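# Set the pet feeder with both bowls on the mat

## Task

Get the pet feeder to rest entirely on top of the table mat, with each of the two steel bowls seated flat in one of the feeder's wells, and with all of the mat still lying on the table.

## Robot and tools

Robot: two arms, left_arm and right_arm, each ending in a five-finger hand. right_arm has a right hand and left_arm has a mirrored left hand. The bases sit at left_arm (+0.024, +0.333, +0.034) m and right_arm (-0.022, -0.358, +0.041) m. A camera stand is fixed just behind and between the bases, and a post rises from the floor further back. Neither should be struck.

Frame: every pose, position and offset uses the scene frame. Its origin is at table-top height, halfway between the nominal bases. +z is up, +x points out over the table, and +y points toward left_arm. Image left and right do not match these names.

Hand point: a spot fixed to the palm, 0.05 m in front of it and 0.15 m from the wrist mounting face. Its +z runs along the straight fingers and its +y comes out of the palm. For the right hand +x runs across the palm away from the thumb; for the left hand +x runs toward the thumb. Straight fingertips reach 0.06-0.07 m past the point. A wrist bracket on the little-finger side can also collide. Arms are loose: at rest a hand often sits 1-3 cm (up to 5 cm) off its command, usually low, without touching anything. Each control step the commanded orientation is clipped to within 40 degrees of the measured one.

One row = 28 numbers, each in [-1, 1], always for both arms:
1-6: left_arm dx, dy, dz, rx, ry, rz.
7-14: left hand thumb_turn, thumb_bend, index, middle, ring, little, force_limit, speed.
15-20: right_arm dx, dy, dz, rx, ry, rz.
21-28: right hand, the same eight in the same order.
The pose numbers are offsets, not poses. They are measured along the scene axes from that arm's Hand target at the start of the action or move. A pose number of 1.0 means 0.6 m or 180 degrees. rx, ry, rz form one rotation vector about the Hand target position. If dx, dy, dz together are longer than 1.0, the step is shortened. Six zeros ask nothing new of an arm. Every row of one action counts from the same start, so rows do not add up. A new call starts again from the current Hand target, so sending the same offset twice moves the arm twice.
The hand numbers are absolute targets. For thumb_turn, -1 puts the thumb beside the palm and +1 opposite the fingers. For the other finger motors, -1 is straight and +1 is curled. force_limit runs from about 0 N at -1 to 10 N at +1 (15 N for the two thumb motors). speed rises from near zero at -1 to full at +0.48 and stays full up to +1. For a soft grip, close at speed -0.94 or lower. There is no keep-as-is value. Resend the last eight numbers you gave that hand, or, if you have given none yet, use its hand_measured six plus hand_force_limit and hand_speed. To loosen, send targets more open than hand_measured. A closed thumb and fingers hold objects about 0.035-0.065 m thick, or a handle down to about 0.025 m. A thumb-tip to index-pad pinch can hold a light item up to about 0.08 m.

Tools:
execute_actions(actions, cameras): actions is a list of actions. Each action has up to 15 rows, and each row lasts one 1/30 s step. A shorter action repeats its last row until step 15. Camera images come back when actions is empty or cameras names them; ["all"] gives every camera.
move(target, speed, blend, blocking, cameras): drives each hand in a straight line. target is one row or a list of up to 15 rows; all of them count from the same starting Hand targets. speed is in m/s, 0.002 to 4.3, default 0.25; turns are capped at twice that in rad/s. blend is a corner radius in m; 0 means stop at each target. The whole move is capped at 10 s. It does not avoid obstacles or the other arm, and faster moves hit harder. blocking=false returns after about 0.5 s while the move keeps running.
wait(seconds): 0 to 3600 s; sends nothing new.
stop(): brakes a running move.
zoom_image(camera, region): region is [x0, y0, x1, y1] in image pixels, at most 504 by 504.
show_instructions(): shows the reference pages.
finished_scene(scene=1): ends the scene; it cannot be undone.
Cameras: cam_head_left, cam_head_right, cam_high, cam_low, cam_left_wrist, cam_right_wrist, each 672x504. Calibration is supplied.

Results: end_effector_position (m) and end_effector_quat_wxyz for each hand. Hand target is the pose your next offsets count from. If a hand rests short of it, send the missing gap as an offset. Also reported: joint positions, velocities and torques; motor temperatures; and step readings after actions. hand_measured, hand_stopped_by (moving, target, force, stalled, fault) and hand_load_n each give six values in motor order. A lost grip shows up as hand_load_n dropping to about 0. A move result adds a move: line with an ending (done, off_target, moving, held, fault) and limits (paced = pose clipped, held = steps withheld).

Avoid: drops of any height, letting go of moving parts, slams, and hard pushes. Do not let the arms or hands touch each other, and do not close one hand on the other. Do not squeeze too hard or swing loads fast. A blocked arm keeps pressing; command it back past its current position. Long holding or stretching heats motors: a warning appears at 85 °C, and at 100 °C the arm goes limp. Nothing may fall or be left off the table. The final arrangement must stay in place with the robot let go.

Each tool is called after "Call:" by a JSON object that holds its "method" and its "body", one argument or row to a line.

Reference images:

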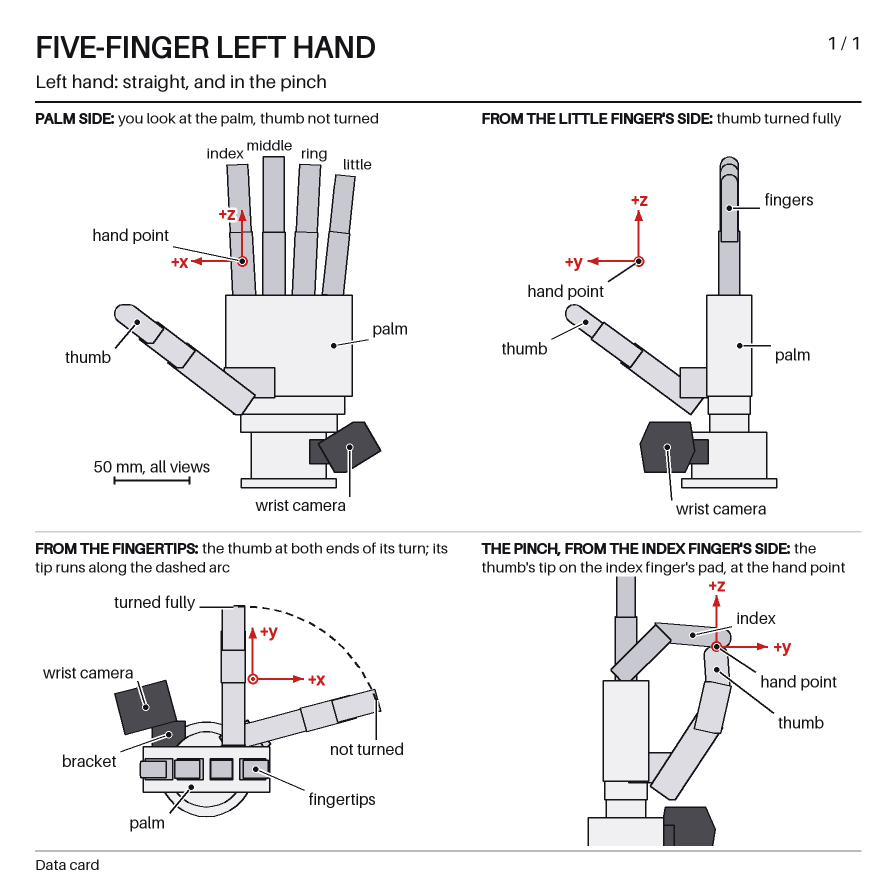

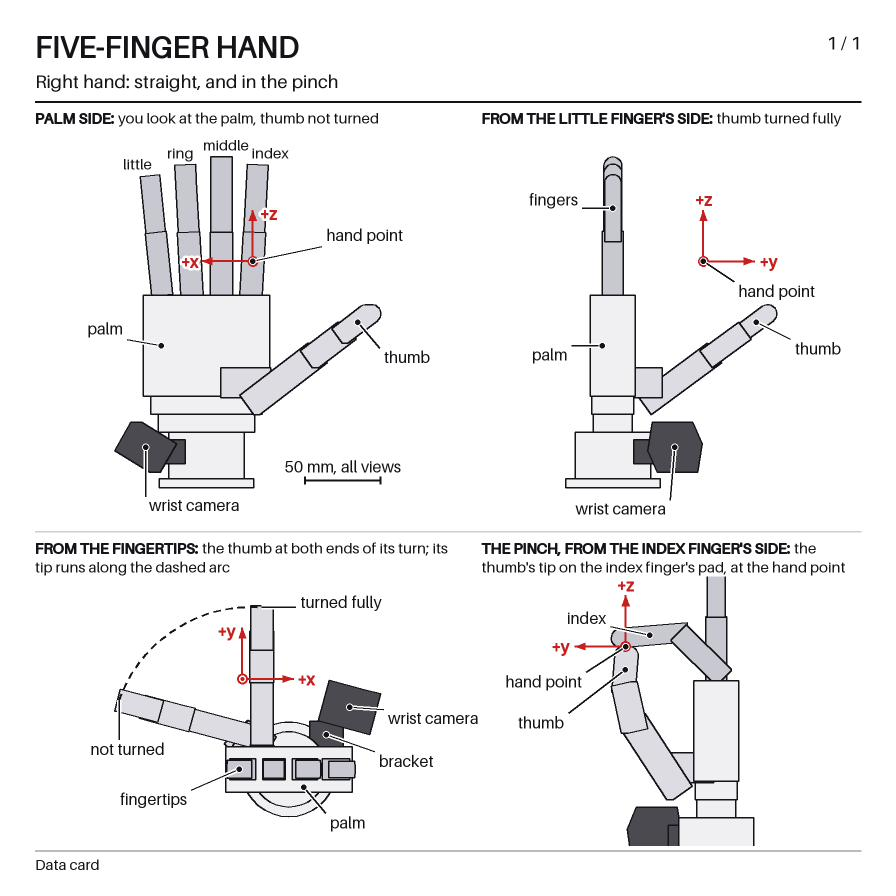

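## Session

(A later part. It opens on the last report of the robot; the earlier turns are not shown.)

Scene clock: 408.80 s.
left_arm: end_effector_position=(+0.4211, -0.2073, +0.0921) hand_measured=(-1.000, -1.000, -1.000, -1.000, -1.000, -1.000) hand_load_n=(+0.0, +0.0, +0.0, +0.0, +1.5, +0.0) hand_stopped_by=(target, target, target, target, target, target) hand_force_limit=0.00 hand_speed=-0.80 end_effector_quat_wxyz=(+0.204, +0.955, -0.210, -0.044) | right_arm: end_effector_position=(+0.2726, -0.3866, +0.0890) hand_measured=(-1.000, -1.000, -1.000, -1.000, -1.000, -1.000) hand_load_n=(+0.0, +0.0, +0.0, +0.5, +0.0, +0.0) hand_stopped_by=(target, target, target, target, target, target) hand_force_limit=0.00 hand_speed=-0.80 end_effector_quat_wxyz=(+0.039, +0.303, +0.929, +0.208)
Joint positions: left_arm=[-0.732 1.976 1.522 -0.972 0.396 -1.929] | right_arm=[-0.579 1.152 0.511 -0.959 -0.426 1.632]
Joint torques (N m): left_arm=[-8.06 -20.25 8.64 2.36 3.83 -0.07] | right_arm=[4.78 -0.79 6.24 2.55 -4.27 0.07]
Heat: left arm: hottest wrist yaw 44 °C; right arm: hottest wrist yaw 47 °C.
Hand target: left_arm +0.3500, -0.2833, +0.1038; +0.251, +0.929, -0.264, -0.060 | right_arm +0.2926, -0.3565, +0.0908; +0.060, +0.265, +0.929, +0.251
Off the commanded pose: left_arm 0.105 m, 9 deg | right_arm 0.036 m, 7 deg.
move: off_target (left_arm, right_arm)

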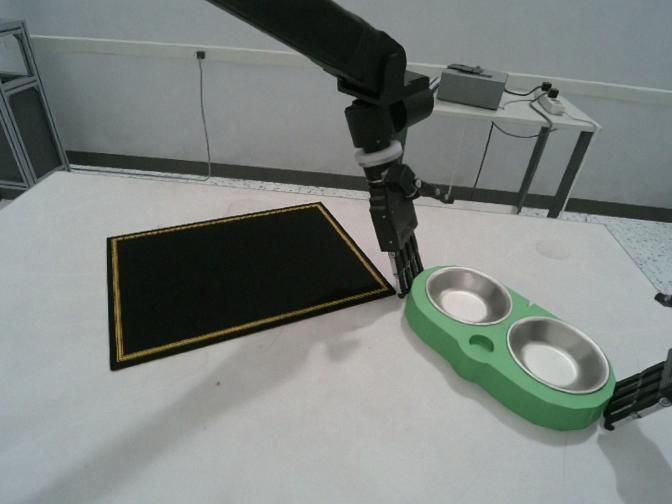

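Call:
{"method": "move", "body": {
  "target": [
    [0,0,-0.02,0,0,0,-1,-1,-1,-1,-1,-1,0,-0.8,0,0,-0.012,0,0,0,-1,-1,-1,-1,-1,-1,0,-0.8],
    [0.085,0.145,-0.01,0,0,0,-1,-1,-1,-1,-1,-1,0,-0.8,-0.04,-0.065,-0.005,0,0,0,-1,-1,-1,-1,-1,-1,0,-0.8],
    [0.11,0.18,0.0,0,0,-0.055,-1,-1,-1,-1,-1,-1,0,-0.8,-0.05,-0.082,0,0,0,0.033,-1,-1,-1,-1,-1,-1,0,-0.8]
  ],
  "speed": 0.04,
  "cameras": ["cam_low","cam_head_left","cam_high","cam_left_wrist","cam_right_wrist"]
}}

Call:
{"method": "zoom_image", "body": {
  "camera": "cam_low",
  "region": [340, 180, 672, 460]
}}

Scene clock: 420.07 s.
left_arm: end_effector_position=(+0.3956, -0.1698, +0.0901) hand_measured=(-1.000, -1.000, -1.000, -1.000, -1.000, -1.000) hand_load_n=(+0.0, +0.0, +0.0, -1.0, +0.0, +0.0) hand_stopped_by=(target, target, target, target, target, target) hand_force_limit=0.00 hand_speed=-0.80 end_effector_quat_wxyz=(+0.236, +0.905, -0.340, -0.102) | right_arm: end_effector_position=(+0.2614, -0.3982, +0.0886) hand_measured=(-1.000, -1.000, -1.000, -1.000, -1.000, -1.000) hand_load_n=(-0.5, +0.0, +0.0, -1.5, +0.5, +0.0) hand_stopped_by=(target, target, target, target, target, target) hand_force_limit=0.00 hand_speed=-0.80 end_effector_quat_wxyz=(+0.054, +0.219, +0.939, +0.261)
Joint positions: left_arm=[-0.663 2.019 1.55 -1.145 0.519 -1.533] | right_arm=[-0.723 1.283 0.548 -0.997 -0.517 1.279]
Joint torques (N m): left_arm=[1.08 -20.42 11.51 0.06 0.32 0.21] | right_arm=[-1.14 -3.02 8.83 -0.61 0.06 -0.08]
Heat: left arm: hottest wrist yaw 44 °C; right arm: hottest wrist yaw 46 °C.
Hand target: left_arm +0.4160, -0.1753, +0.1038; +0.245, +0.903, -0.344, -0.082 | right_arm +0.2626, -0.4057, +0.0908; +0.047, +0.216, +0.942, +0.254
Off the commanded pose: left_arm 0.025 m, 3 deg | right_arm 0.008 m, 1 deg.
move: off_target (left_arm)
cam_left_wrist: T_world_to_cam=[[0.73005, 0.44063, -0.52237, -0.16408], [0.68141, -0.52761, 0.50727, -0.40434], [-0.05209, -0.72628, -0.68542, 0.07501]] pos_world=[0.39921, -0.08656, 0.17081]
cam_right_wrist: T_world_to_cam=[[0.15343, 0.81583, 0.55756, 0.22893], [0.72528, -0.47619, 0.4972, -0.41595], [0.67114, 0.3281, -0.66477, 0.12923]] pos_world=[0.17983, -0.42724, 0.16507]
Images, in order (width x height): cam_head_left 672x504, cam_high 672x504, cam_low 672x504, cam_left_wrist 672x504, cam_right_wrist 672x504.

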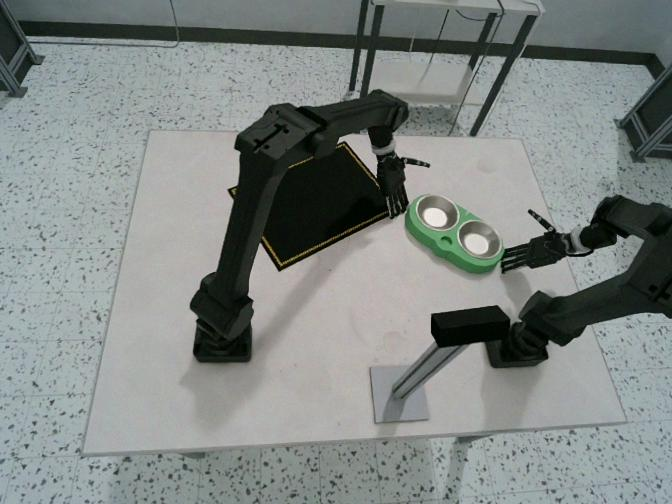

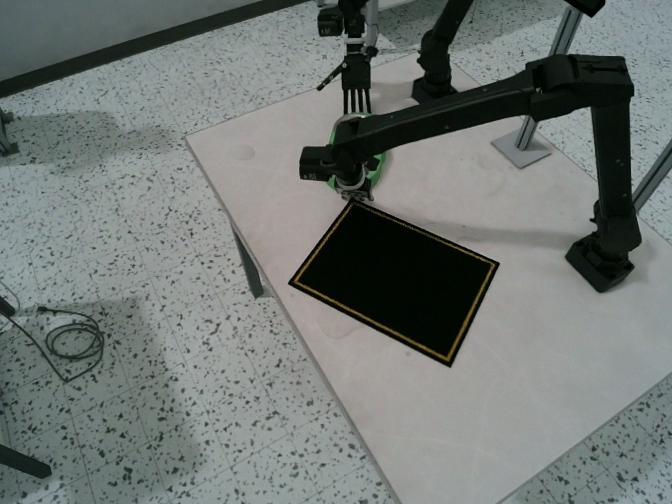

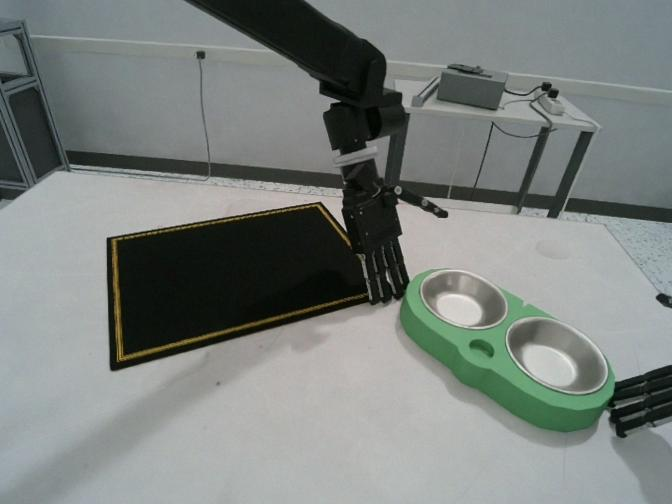

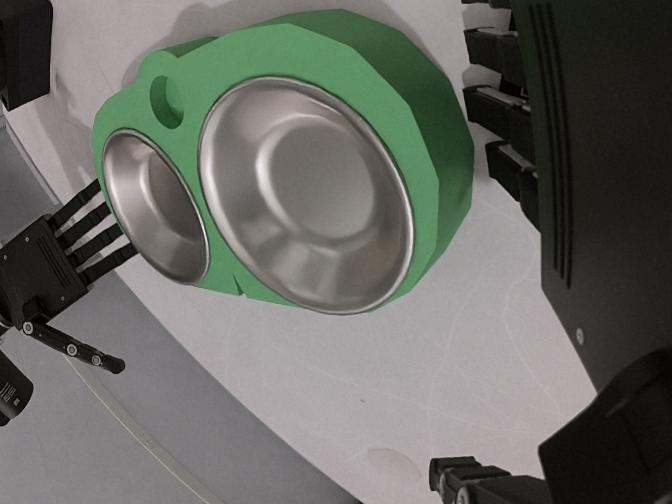

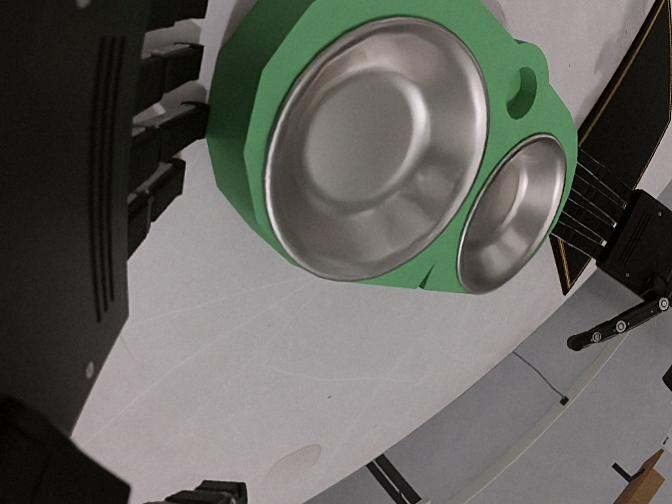

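Scaled by 1.518 from the camera's image (finer frame: 960x720).

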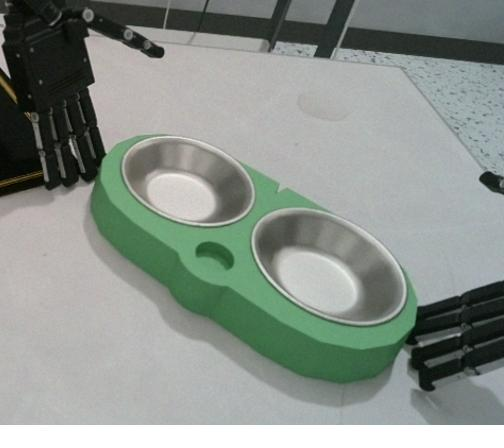

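Call:
{"method": "move", "body": {
  "target": [
    [0.03,-0.003,0.0,0,0,0,-1,-1,-1,-1,-1,-1,0,-0.8,0,0,0,0,0,0,-1,-1,-1,-1,-1,-1,0,-0.8],
    [-0.0925,-0.1573,0.017,0,0,0,-1,-1,-1,-1,-1,-1,0,-0.8,0.06,0.0758,0.004,0,0,0,-1,-1,-1,-1,-1,-1,0,-0.8]
  ],
  "speed": 0.05,
  "cameras": ["cam_low","cam_head_left","cam_left_wrist","cam_right_wrist"]
}}

Call:
{"method": "zoom_image", "body": {
  "camera": "cam_low",
  "region": [340, 180, 672, 460]
}}

Scene clock: 446.13 s.
left_arm: end_effector_position=(+0.4142, -0.1967, +0.0909) hand_measured=(-1.000, -1.000, -1.000, -1.000, -1.000, -1.000) hand_load_n=(+0.0, +0.0, +0.0, +1.0, +0.0, +0.0) hand_stopped_by=(target, target, target, target, target, target) hand_force_limit=0.00 hand_speed=-0.80 end_effector_quat_wxyz=(+0.210, +0.932, -0.279, -0.092) | right_arm: end_effector_position=(+0.2762, -0.3846, +0.0891) hand_measured=(-1.000, -1.000, -1.000, -1.000, -1.000, -1.000) hand_load_n=(+0.0, +0.0, +0.0, +0.5, +0.0, +0.0) hand_stopped_by=(target, target, target, target, target, target) hand_force_limit=0.00 hand_speed=-0.80 end_effector_quat_wxyz=(+0.026, +0.258, +0.937, +0.232)
Joint positions: left_arm=[-0.699 2.04 1.616 -1.134 0.462 -1.719] | right_arm=[-0.599 1.24 0.558 -0.991 -0.461 1.5]
Joint torques (N m): left_arm=[-7.47 -21.71 11.03 1.65 2.53 0.13] | right_arm=[5.66 -2.08 7.58 1.94 -2.81 0.11]
Motor temperatures (°C): left_arm=[31 34 42 27 35 27] | right_arm=[29 29 36 27 39 27]
Heat: left arm: hottest elbow 42 °C; right arm: hottest wrist yaw 39 °C.
Hand target: left_arm +0.3605, -0.2697, +0.1140; +0.245, +0.903, -0.344, -0.082 | right_arm +0.2986, -0.3602, +0.0932; +0.047, +0.216, +0.942, +0.254
Off the commanded pose: left_arm 0.094 m, 9 deg | right_arm 0.033 m, 6 deg.
move: off_target (left_arm, right_arm)
cam_left_wrist: T_world_to_cam=[[0.67288, 0.56337, -0.47942, -0.12136], [0.73821, -0.46962, 0.48424, -0.44168], [0.04766, -0.67975, -0.73189, 0.029]] pos_world=[0.40633, -0.11933, 0.17692]
cam_right_wrist: T_world_to_cam=[[0.24941, 0.82278, 0.5107, 0.19569], [0.73519, -0.50413, 0.45315, -0.42987], [0.63031, 0.26245, -0.73064, 0.10702]] pos_world=[0.19978, -0.40581, 0.17305]
Images, in order (width x height): cam_head_left 672x504, cam_low 672x504, cam_left_wrist 672x504, cam_right_wrist 672x504.

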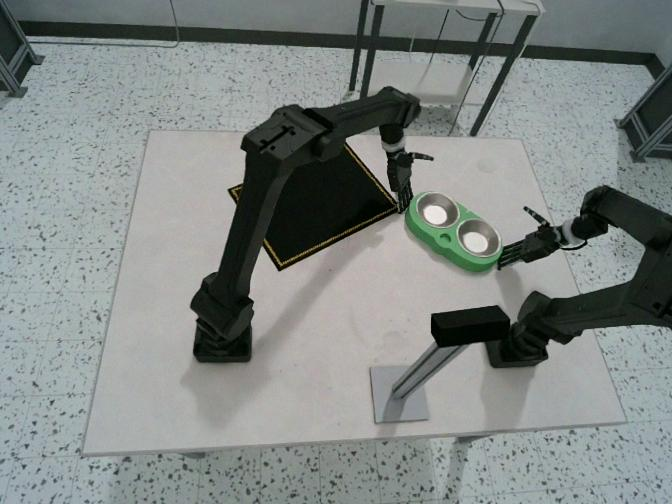

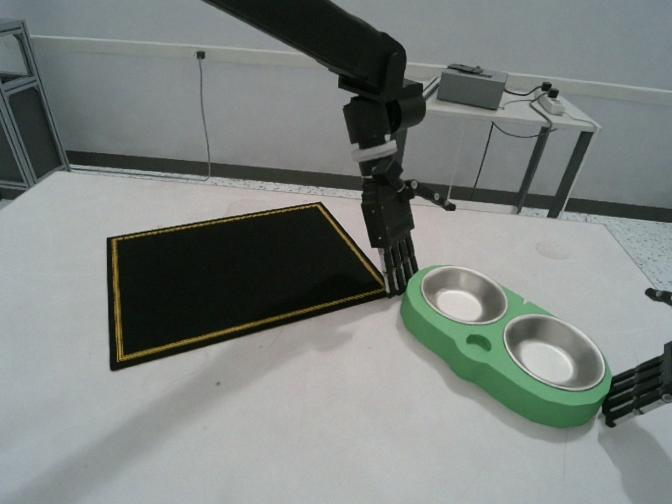

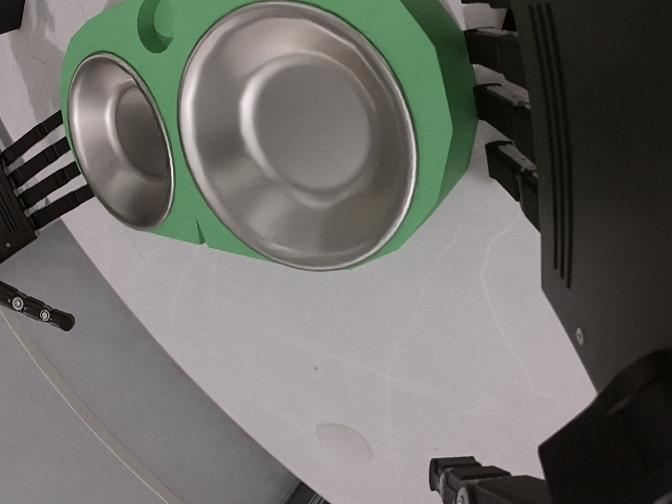

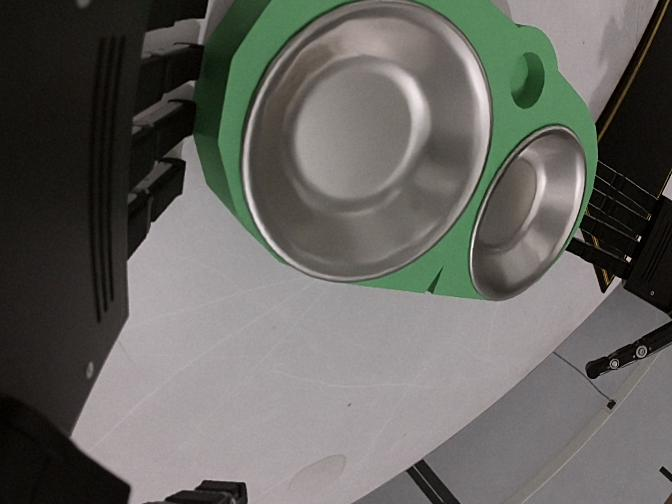

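Scaled by 1.518 from the camera's image (finer frame: 960x720).

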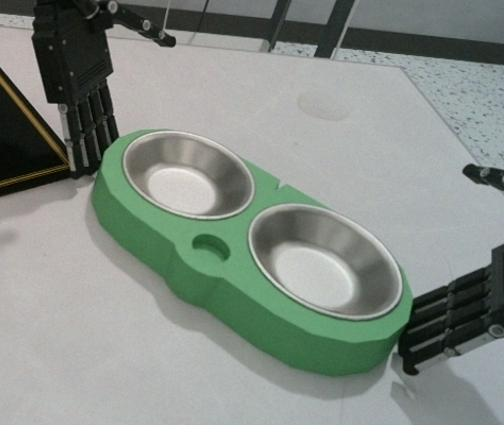

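Call:
{"method": "move", "body": {
  "target": [0,0,0.09,0,0,0,-1,-1,-1,-1,-1,-1,0,-0.8,0.01,0.014,0.085,0,0,0,-1,-1,-1,-1,-1,-1,0,-0.8],
  "speed": 0.05,
  "cameras": ["cam_low","cam_head_left"]
}}

Call:
{"method": "zoom_image", "body": {
  "camera": "cam_low",
  "region": [340, 180, 672, 460]
}}

Scene clock: 451.77 s.
left_arm: end_effector_position=(+0.4182, -0.1984, +0.1142) hand_measured=(-1.000, -1.000, -1.000, -1.000, -1.000, -1.000) hand_load_n=(+0.0, +0.0, +0.0, +1.0, +0.5, +0.0) hand_stopped_by=(target, target, target, target, target, target) hand_force_limit=0.00 hand_speed=-0.80 end_effector_quat_wxyz=(+0.201, +0.934, -0.279, -0.093) | right_arm: end_effector_position=(+0.2593, -0.3597, +0.1001) hand_measured=(-1.000, -1.000, -1.000, -1.000, -1.000, -1.000) hand_load_n=(+0.0, +0.0, +0.0, +0.5, +0.0, +0.0) hand_stopped_by=(target, target, target, target, target, target) hand_force_limit=0.00 hand_speed=-0.80 end_effector_quat_wxyz=(-0.014, +0.254, +0.939, +0.233)
Joint positions: left_arm=[-0.7 2.03 1.671 -1.209 0.447 -1.72] | right_arm=[-0.537 1.18 0.558 -1.106 -0.446 1.541]
Joint torques (N m): left_arm=[-7.24 -24.88 12.66 0.08 3.17 0.17] | right_arm=[3.72 -5.01 14.05 0.25 -3.61 0.08]
Heat: left arm: hottest elbow 42 °C; right arm: hottest wrist yaw 39 °C.
Hand target: left_arm +0.3605, -0.2697, +0.1680; +0.245, +0.903, -0.344, -0.082 | right_arm +0.3046, -0.3518, +0.1442; +0.047, +0.216, +0.942, +0.254
Off the commanded pose: left_arm 0.106 m, 10 deg | right_arm 0.064 m, 9 deg.
move: off_target (left_arm, right_arm)
Images, in order (width x height): cam_head_left 672x504, cam_low 672x504.

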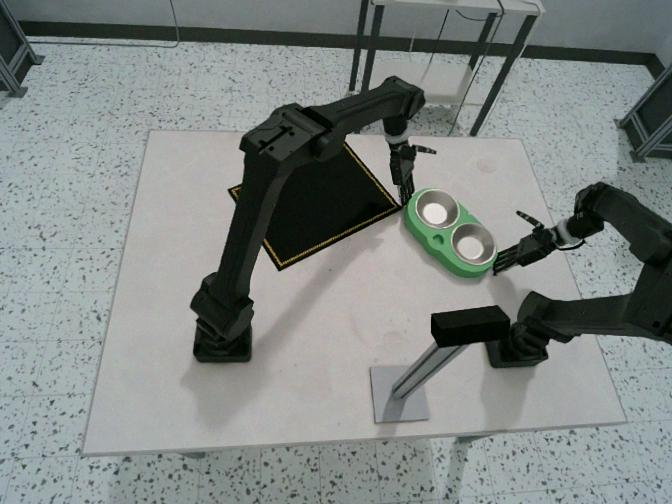

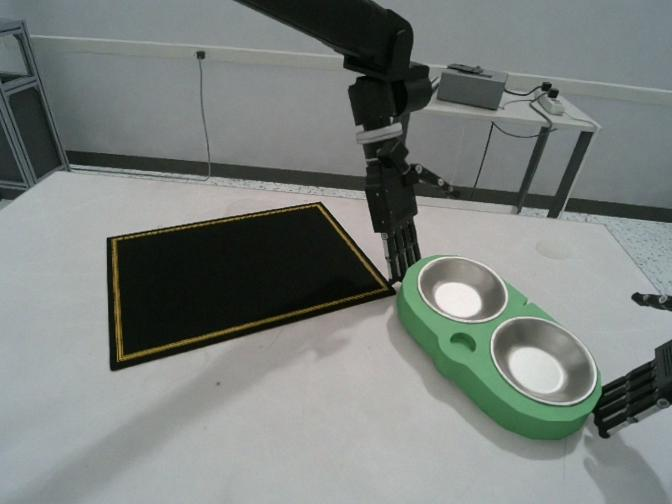

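Scaled by 1.518 from the camera's image (finer frame: 960x720).

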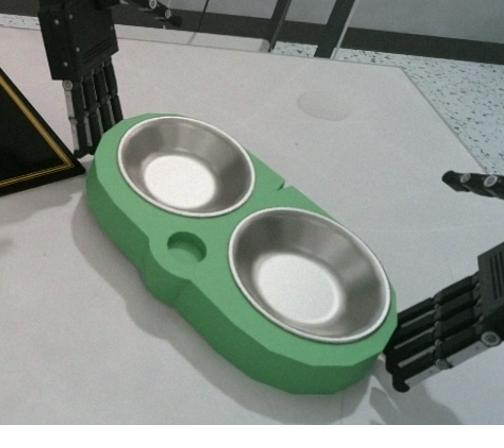

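Call:
{"method": "zoom_image", "body": {
  "camera": "cam_head_left",
  "region": [380, 160, 560, 300]
}}

Scaled by 2.800 from the camera's image (finer frame: 960x720).

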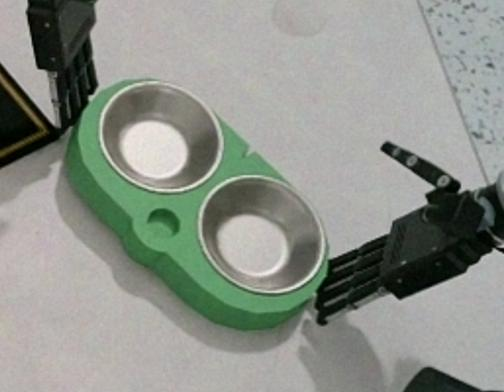

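Call:
{"method": "move", "body": {
  "target": [
    [0,0,-0.11,0,0,0,-1,-1,-1,-1,-1,-1,0,-0.8,0.02,0.0,-0.1,0,0,0,-1,-1,-1,-1,-1,-1,0,-0.8],
    [0.09,0.115,-0.12,0,0,0,-1,-1,-1,-1,-1,-1,0,-0.8,-0.06,-0.085,-0.1,0,0,0,-1,-1,-1,-1,-1,-1,0,-0.8],
    [0.125,0.16,-0.07,0,0,0,-1,-1,-1,-1,-1,-1,0,-0.8,-0.095,-0.14,-0.06,0,0,0,-1,-1,-1,-1,-1,-1,0,-0.8]
  ],
  "speed": 0.05,
  "cameras": ["cam_low","cam_head_left","cam_left_wrist","cam_right_wrist"]
}}

Call:
{"method": "zoom_image", "body": {
  "camera": "cam_low",
  "region": [340, 180, 672, 460]
}}

Scene clock: 473.60 s.
left_arm: end_effector_position=(+0.4181, -0.1688, +0.0938) hand_measured=(-1.000, -1.000, -1.000, -1.000, -1.000, -1.000) hand_load_n=(+0.0, -0.5, +0.0, -0.5, +0.0, +0.0) hand_stopped_by=(target, target, target, target, target, target) hand_force_limit=0.00 hand_speed=-0.80 end_effector_quat_wxyz=(+0.232, +0.906, -0.336, -0.111) | right_arm: end_effector_position=(+0.2369, -0.4200, +0.0933) hand_measured=(-1.000, -1.000, -1.000, -1.000, -1.000, -1.000) hand_load_n=(+0.0, +0.0, +0.5, +0.0, +0.0, +0.0) hand_stopped_by=(target, target, target, target, target, target) hand_force_limit=0.00 hand_speed=-0.80 end_effector_quat_wxyz=(+0.028, +0.223, +0.938, +0.263)
Joint positions: left_arm=[-0.639 2.066 1.642 -1.223 0.516 -1.509] | right_arm=[-0.84 1.306 0.587 -1.121 -0.469 1.149]
Joint torques (N m): left_arm=[1.08 -24.29 11.21 -0.02 0.41 0.22] | right_arm=[-1.14 -4.66 10.4 -0.55 -0.34 -0.09]
Motor temperatures (°C): left_arm=[31 36 44 27 40 27] | right_arm=[29 29 38 27 42 27]
Heat: left arm: hottest elbow 44 °C; right arm: hottest wrist yaw 42 °C.
Hand target: left_arm +0.4355, -0.1737, +0.1260; +0.245, +0.903, -0.344, -0.082 | right_arm +0.2476, -0.4358, +0.1082; +0.047, +0.216, +0.942, +0.254
Off the commanded pose: left_arm 0.037 m, 4 deg | right_arm 0.024 m, 3 deg.
move: off_target (left_arm, right_arm)
cam_left_wrist: T_world_to_cam=[[0.72043, 0.45076, -0.52707, -0.17277], [0.69087, -0.53292, 0.48856, -0.42414], [-0.06067, -0.71611, -0.69535, 0.08563]] pos_world=[0.42269, -0.08683, 0.17569]
cam_right_wrist: T_world_to_cam=[[0.17623, 0.80732, 0.56319, 0.2383], [0.7514, -0.47993, 0.45284, -0.4144], [0.63587, 0.34338, -0.6912, 0.17318]] pos_world=[0.15926, -0.45073, 0.17315]
Images, in order (width x height): cam_head_left 672x504, cam_low 672x504, cam_left_wrist 672x504, cam_right_wrist 672x504.

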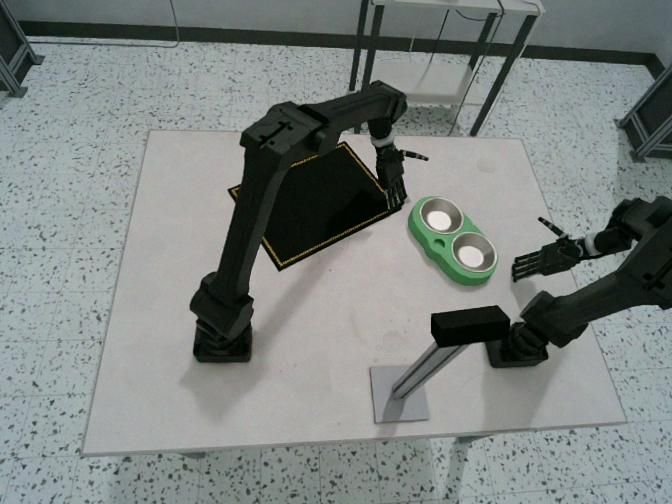

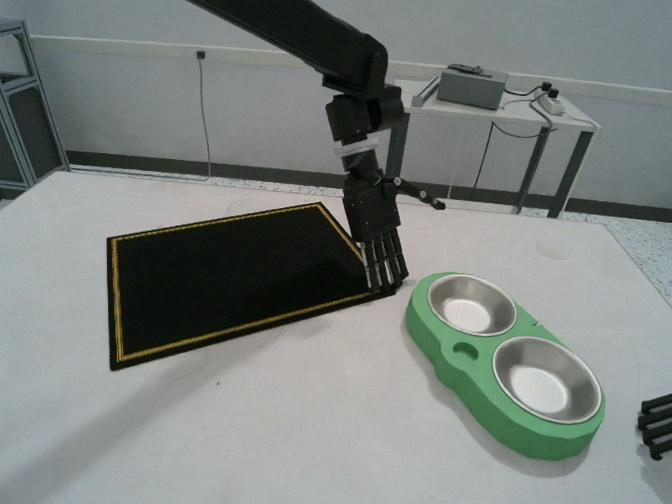

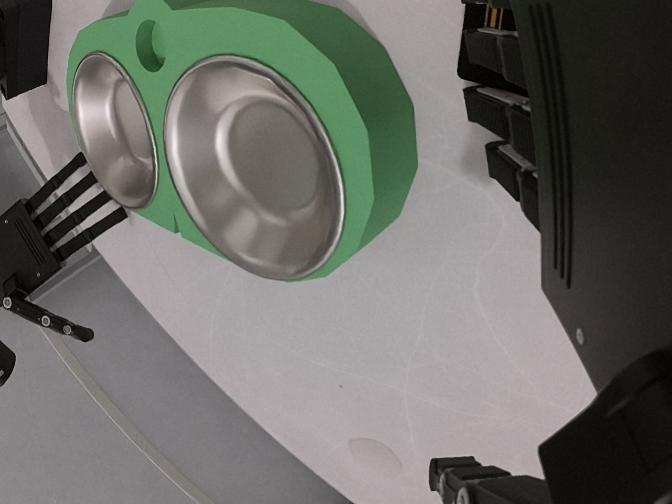

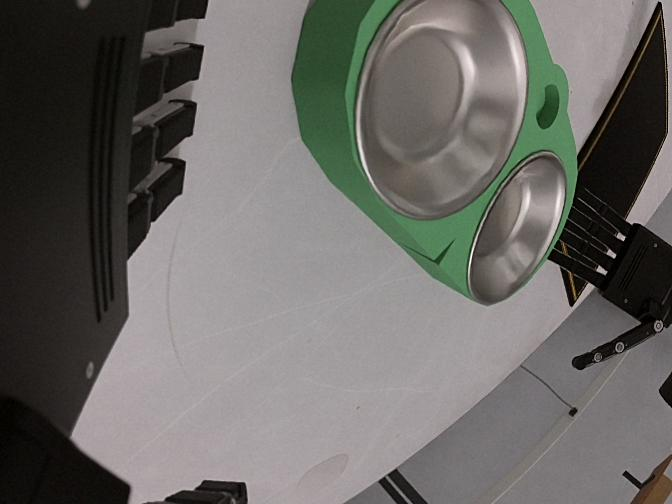

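Scaled by 1.518 from the camera's image (finer frame: 960x720).

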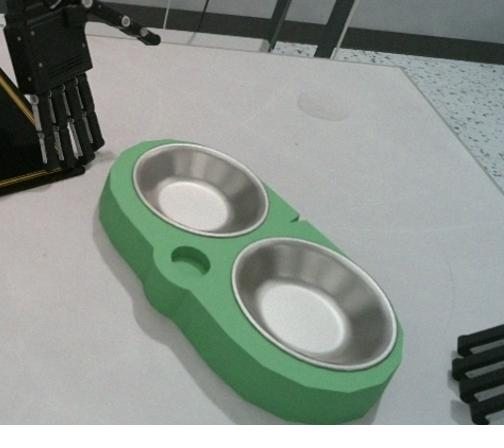

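Call:
{"method": "move", "body": {
  "target": [
    [0.0075,0.04,0.19,0,0,0,-1,-1,-1,-1,-1,-1,0,-0.8,-0.02,-0.03,0.05,0,0,0,-1,-1,-1,-1,-1,-1,0,-0.8],
    [-0.02,-0.0,0.19,-0.0387,-0.1988,-0.6665,-1,-1,-1,-1,-1,-1,0,-0.8,-0.02,-0.03,0.05,0,0,0,-1,-1,-1,-1,-1,-1,0,-0.8],
    [-0.076,-0.147,0.1,-0.0387,-0.1988,-0.6665,-1,-1,-1,-1,-1,-1,0,-0.8,-0.02,-0.03,0.05,0,0,0,-1,-1,-1,-1,-1,-1,0,-0.8]
  ],
  "speed": 0.2,
  "blend": 0.01,
  "cameras": ["cam_low","cam_head_left","cam_left_wrist"]
}}

Scene clock: 506.77 s.
left_arm: end_effector_position=(+0.3824, -0.2522, +0.1557) hand_measured=(-1.000, -1.000, -1.000, -1.000, -1.000, -1.000) hand_load_n=(+0.0, +0.0, +0.0, +0.0, +0.0, -0.5) hand_stopped_by=(target, target, target, target, target, target) hand_force_limit=0.00 hand_speed=-0.80 end_effector_quat_wxyz=(+0.013, -0.124, +0.992, -0.035) | right_arm: end_effector_position=(+0.2269, -0.4365, +0.1208) hand_measured=(-1.000, -1.000, -1.000, -1.000, -1.000, -1.000) hand_load_n=(+0.0, +0.0, +0.0, +0.0, +0.0, +0.0) hand_stopped_by=(target, target, target, target, target, target) hand_force_limit=0.00 hand_speed=-0.80 end_effector_quat_wxyz=(+0.025, +0.222, +0.937, +0.267)
Joint positions: left_arm=[-0.975 2.467 2.679 -1.709 0.007 0.318] | right_arm=[-0.912 1.28 0.65 -1.256 -0.451 1.066]
Joint torques (N m): left_arm=[0.97 -29.51 13.05 0.31 -0.08 0.03] | right_arm=[-1.14 -5.25 10.95 -0.65 -0.32 -0.09]
Motor temperatures (°C): left_arm=[30 37 45 27 33 27] | right_arm=[28 29 37 26 35 27]
Heat: left arm: hottest elbow 45 °C; right arm: hottest elbow 37 °C.
Hand target: left_arm +0.3899, -0.2619, +0.1860; +0.000, -0.131, +0.991, +0.000 | right_arm +0.2356, -0.4538, +0.1382; +0.047, +0.216, +0.942, +0.254
Off the commanded pose: left_arm 0.033 m, 4 deg | right_arm 0.026 m, 3 deg.
joint sent to its limit (left arm) — joint 4 (wrist pitch), lower limit. The joint targets are off in position and orientation.
move: off_target (left_arm, right_arm)
cam_left_wrist: T_world_to_cam=[[-0.02136, -0.99954, 0.02141, -0.24427], [-0.88984, 0.02877, 0.45536, 0.27716], [-0.45577, -0.00932, -0.89005, 0.42643]] pos_world=[0.43577, -0.24816, 0.25856]
Images, in order (width x height): cam_head_left 672x504, cam_low 672x504, cam_left_wrist 672x504.

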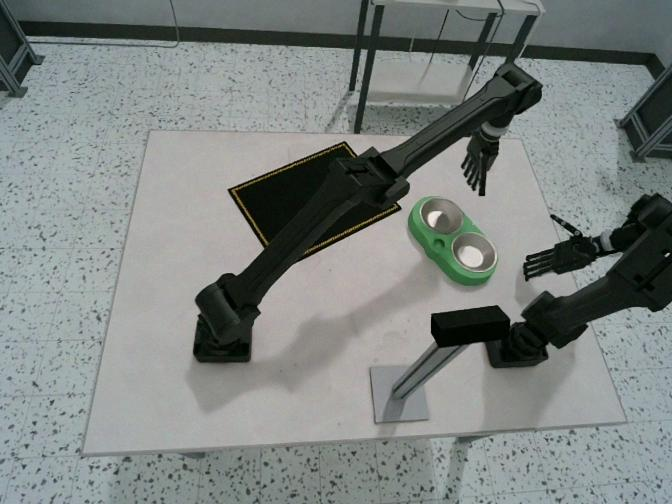

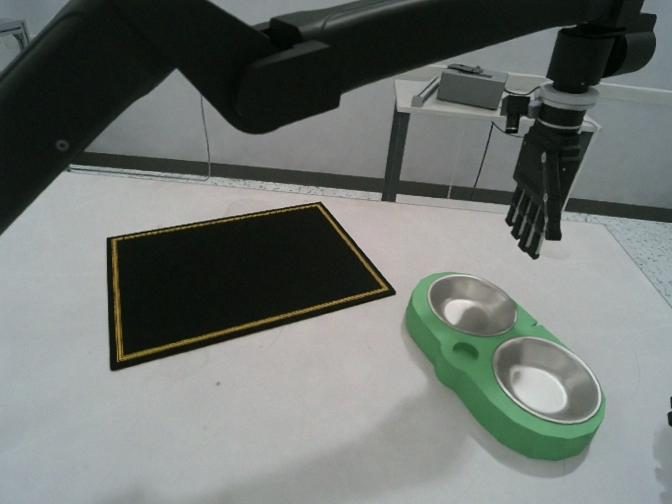

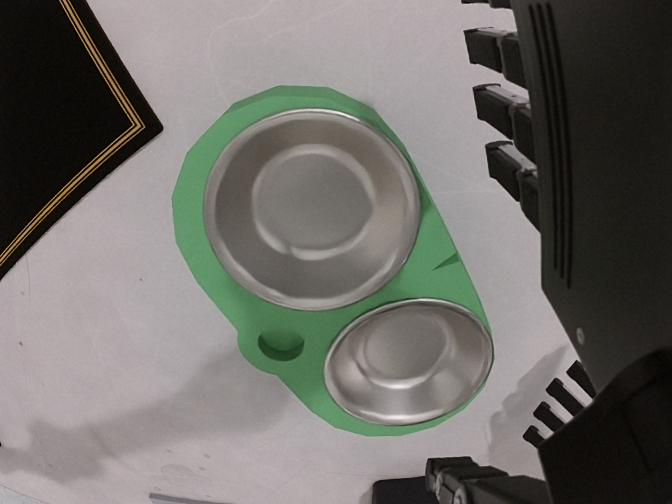

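Call:
{"method": "move", "body": {
  "target": [
    [0.015,-0.0385,-0.118,0,0,0,-1,-1,-1,-1,-1,-1,0,-0.8,0,0,0,0,0,0,-1,-1,-1,-1,-1,-1,0,-0.8],
    [-0.035,0.135,-0.118,0,0,0,-1,-1,-1,-1,-1,-1,0,-0.8,0,0,0,0,0,0,-1,-1,-1,-1,-1,-1,0,-0.8]
  ],
  "speed": 0.08,
  "cameras": ["cam_low","cam_head_left","cam_left_wrist"]
}}

Scene clock: 518.63 s.
left_arm: end_effector_position=(+0.3592, -0.1797, +0.0984) hand_measured=(-1.000, -1.000, -1.000, -1.000, -1.000, -1.000) hand_load_n=(+0.5, +0.0, +0.0, +0.0, +0.0, +0.0) hand_stopped_by=(target, target, target, target, target, target) hand_force_limit=0.00 hand_speed=-0.80 end_effector_quat_wxyz=(-0.013, -0.135, +0.991, +0.019) | right_arm: end_effector_position=(+0.2269, -0.4365, +0.1208) hand_measured=(-1.000, -1.000, -1.000, -1.000, -1.000, -1.000) hand_load_n=(+0.0, +0.0, +0.0, +0.0, +0.0, +0.5) hand_stopped_by=(target, target, target, target, target, target) hand_force_limit=0.00 hand_speed=-0.80 end_effector_quat_wxyz=(+0.025, +0.222, +0.937, +0.267)
Joint positions: left_arm=[-0.944 2.254 2.118 -1.481 0.007 0.328] | right_arm=[-0.912 1.28 0.65 -1.256 -0.451 1.066]
Joint torques (N m): left_arm=[1.08 -28.04 8.7 0.61 -0.18 0.24] | right_arm=[-1.14 -5.25 10.95 -0.65 -0.32 -0.1]
Heat: left arm: hottest elbow 46 °C; right arm: hottest elbow 37 °C.
Hand target: left_arm +0.3689, -0.1809, +0.1152; +0.000, -0.131, +0.991, +0.000 | right_arm +0.2356, -0.4538, +0.1382; +0.047, +0.216, +0.942, +0.254
Off the commanded pose: left_arm 0.019 m, 3 deg | right_arm 0.026 m, 3 deg.
move: off_target (left_arm)
cam_left_wrist: T_world_to_cam=[[-0.00178, -0.99698, -0.07769, -0.16786], [-0.85787, -0.0384, 0.51243, 0.25133], [-0.51387, 0.06756, -0.85521, 0.39687]] pos_world=[0.41925, -0.18451, 0.19757]
Images, in order (width x height): cam_head_left 672x504, cam_low 672x504, cam_left_wrist 672x504.

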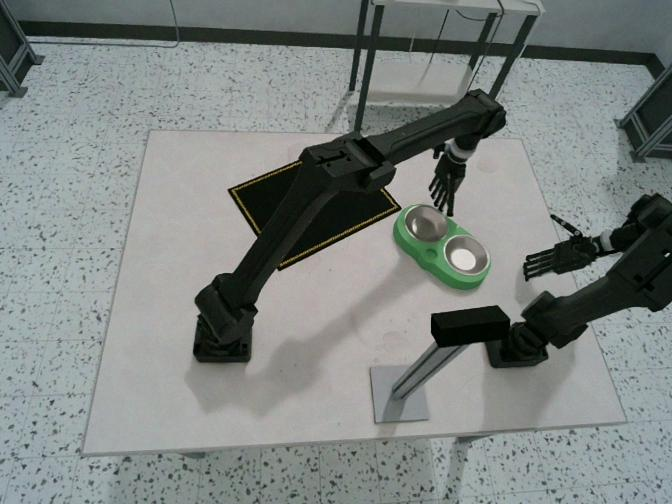

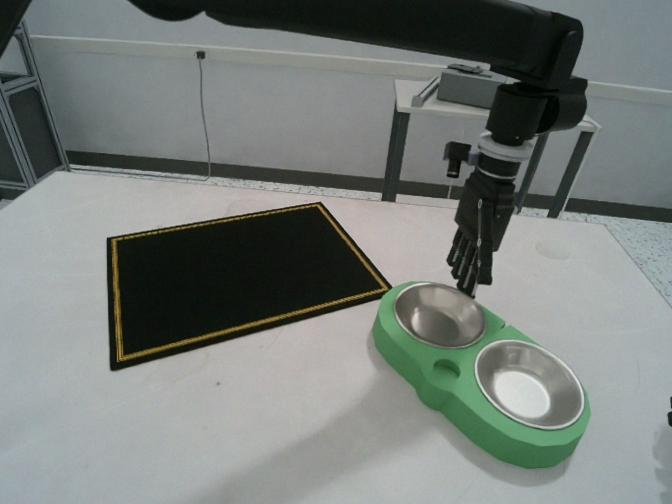

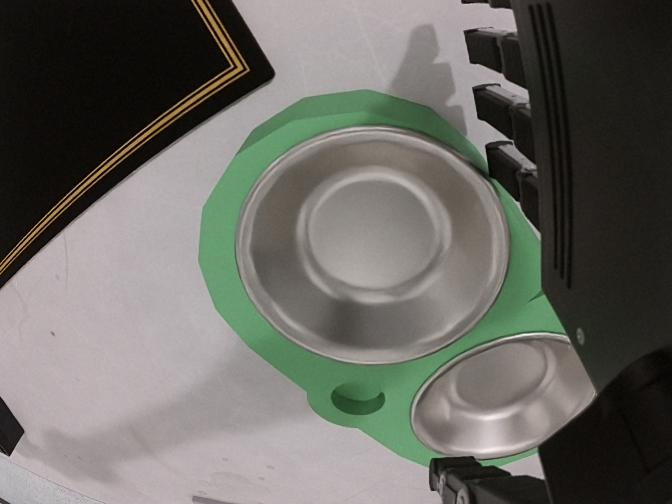

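Call:
{"method": "move", "body": {
  "target": [
    [0.0,-0.095,-0.01,0,0,0.167,-1,-1,-1,-1,-1,-1,0,-0.8,0,0,0,0,0,0,-1,-1,-1,-1,-1,-1,0,-0.8],
    [-0.043,-0.06,-0.01,0,0,0.167,-1,-1,-1,-1,-1,-1,0,-0.8,0,0,0,0,0,0,-1,-1,-1,-1,-1,-1,0,-0.8],
    [-0.145,0.05,-0.01,0,0,0.167,-1,-1,-1,-1,-1,-1,0,-0.8,0,0,0,0,0,0,-1,-1,-1,-1,-1,-1,0,-0.8]
  ],
  "speed": 0.08,
  "cameras": ["cam_low","cam_head_left","cam_left_wrist"]
}}

Scene clock: 540.47 s.
left_arm: end_effector_position=(+0.2852, -0.1408, +0.0955) hand_measured=(-1.000, -1.000, -1.000, -1.000, -1.000, -1.000) hand_load_n=(+0.0, +0.0, +0.0, +0.0, +0.0, +0.0) hand_stopped_by=(target, target, target, target, target, target) hand_force_limit=0.00 hand_speed=-0.80 end_effector_quat_wxyz=(-0.002, -0.388, +0.921, +0.022) | right_arm: end_effector_position=(+0.2269, -0.4365, +0.1208) hand_measured=(-1.000, -1.000, -1.000, -1.000, -1.000, -1.000) hand_load_n=(+0.0, +0.0, +0.0, +0.0, +0.0, +0.0) hand_stopped_by=(target, target, target, target, target, target) hand_force_limit=0.00 hand_speed=-0.80 end_effector_quat_wxyz=(+0.025, +0.222, +0.937, +0.267)
Joint positions: left_arm=[-0.959 1.999 1.682 -1.298 -0.004 -0.214] | right_arm=[-0.912 1.28 0.65 -1.256 -0.451 1.066]
Joint torques (N m): left_arm=[0.03 -23.77 8.36 0.66 -0.13 0.05] | right_arm=[-1.14 -5.3 10.96 -0.65 -0.32 -0.09]
Heat: left arm: hottest elbow 44 °C; right arm: hottest elbow 37 °C.
Hand target: left_arm +0.2819, -0.1509, +0.1092; +0.000, -0.383, +0.924, +0.000 | right_arm +0.2356, -0.4538, +0.1382; +0.047, +0.216, +0.942, +0.254
Off the commanded pose: left_arm 0.017 m, 3 deg | right_arm 0.026 m, 3 deg.
move: off_target (left_arm)
cam_left_wrist: T_world_to_cam=[[0.50021, -0.86143, -0.08792, -0.25256], [-0.7347, -0.47596, 0.48341, 0.09684], [-0.45827, -0.17722, -0.87097, 0.3049]] pos_world=[0.33721, -0.11744, 0.19654]
Images, in order (width x height): cam_head_left 672x504, cam_low 672x504, cam_left_wrist 672x504.

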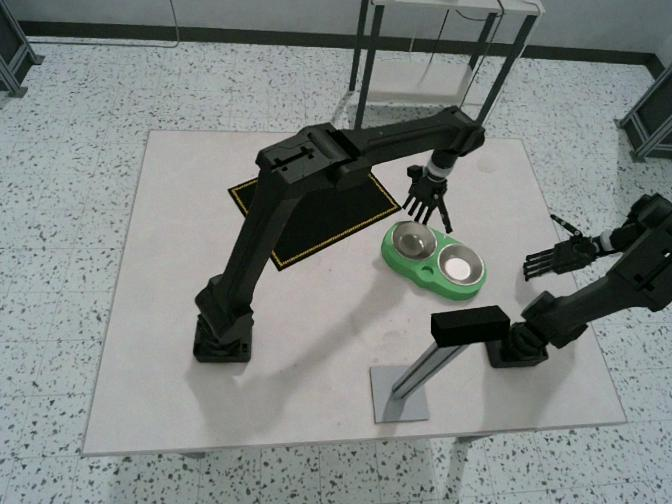

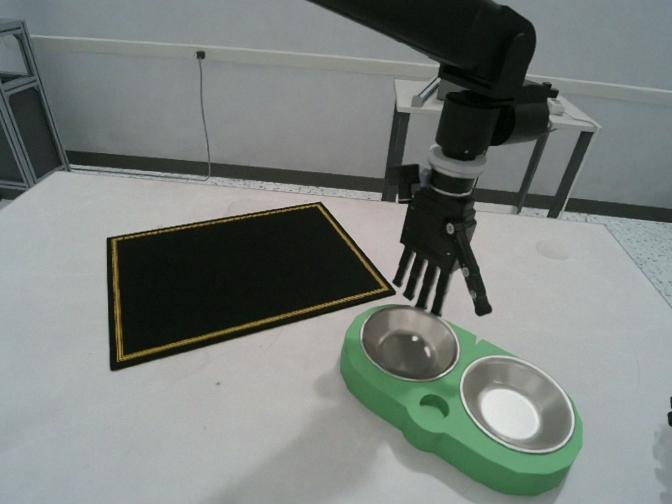

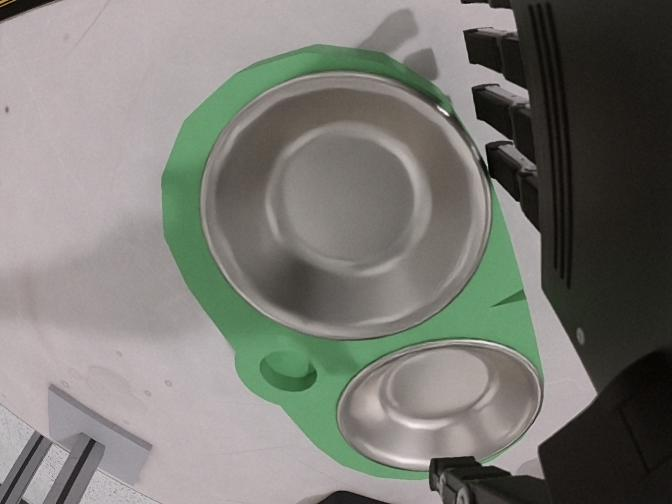

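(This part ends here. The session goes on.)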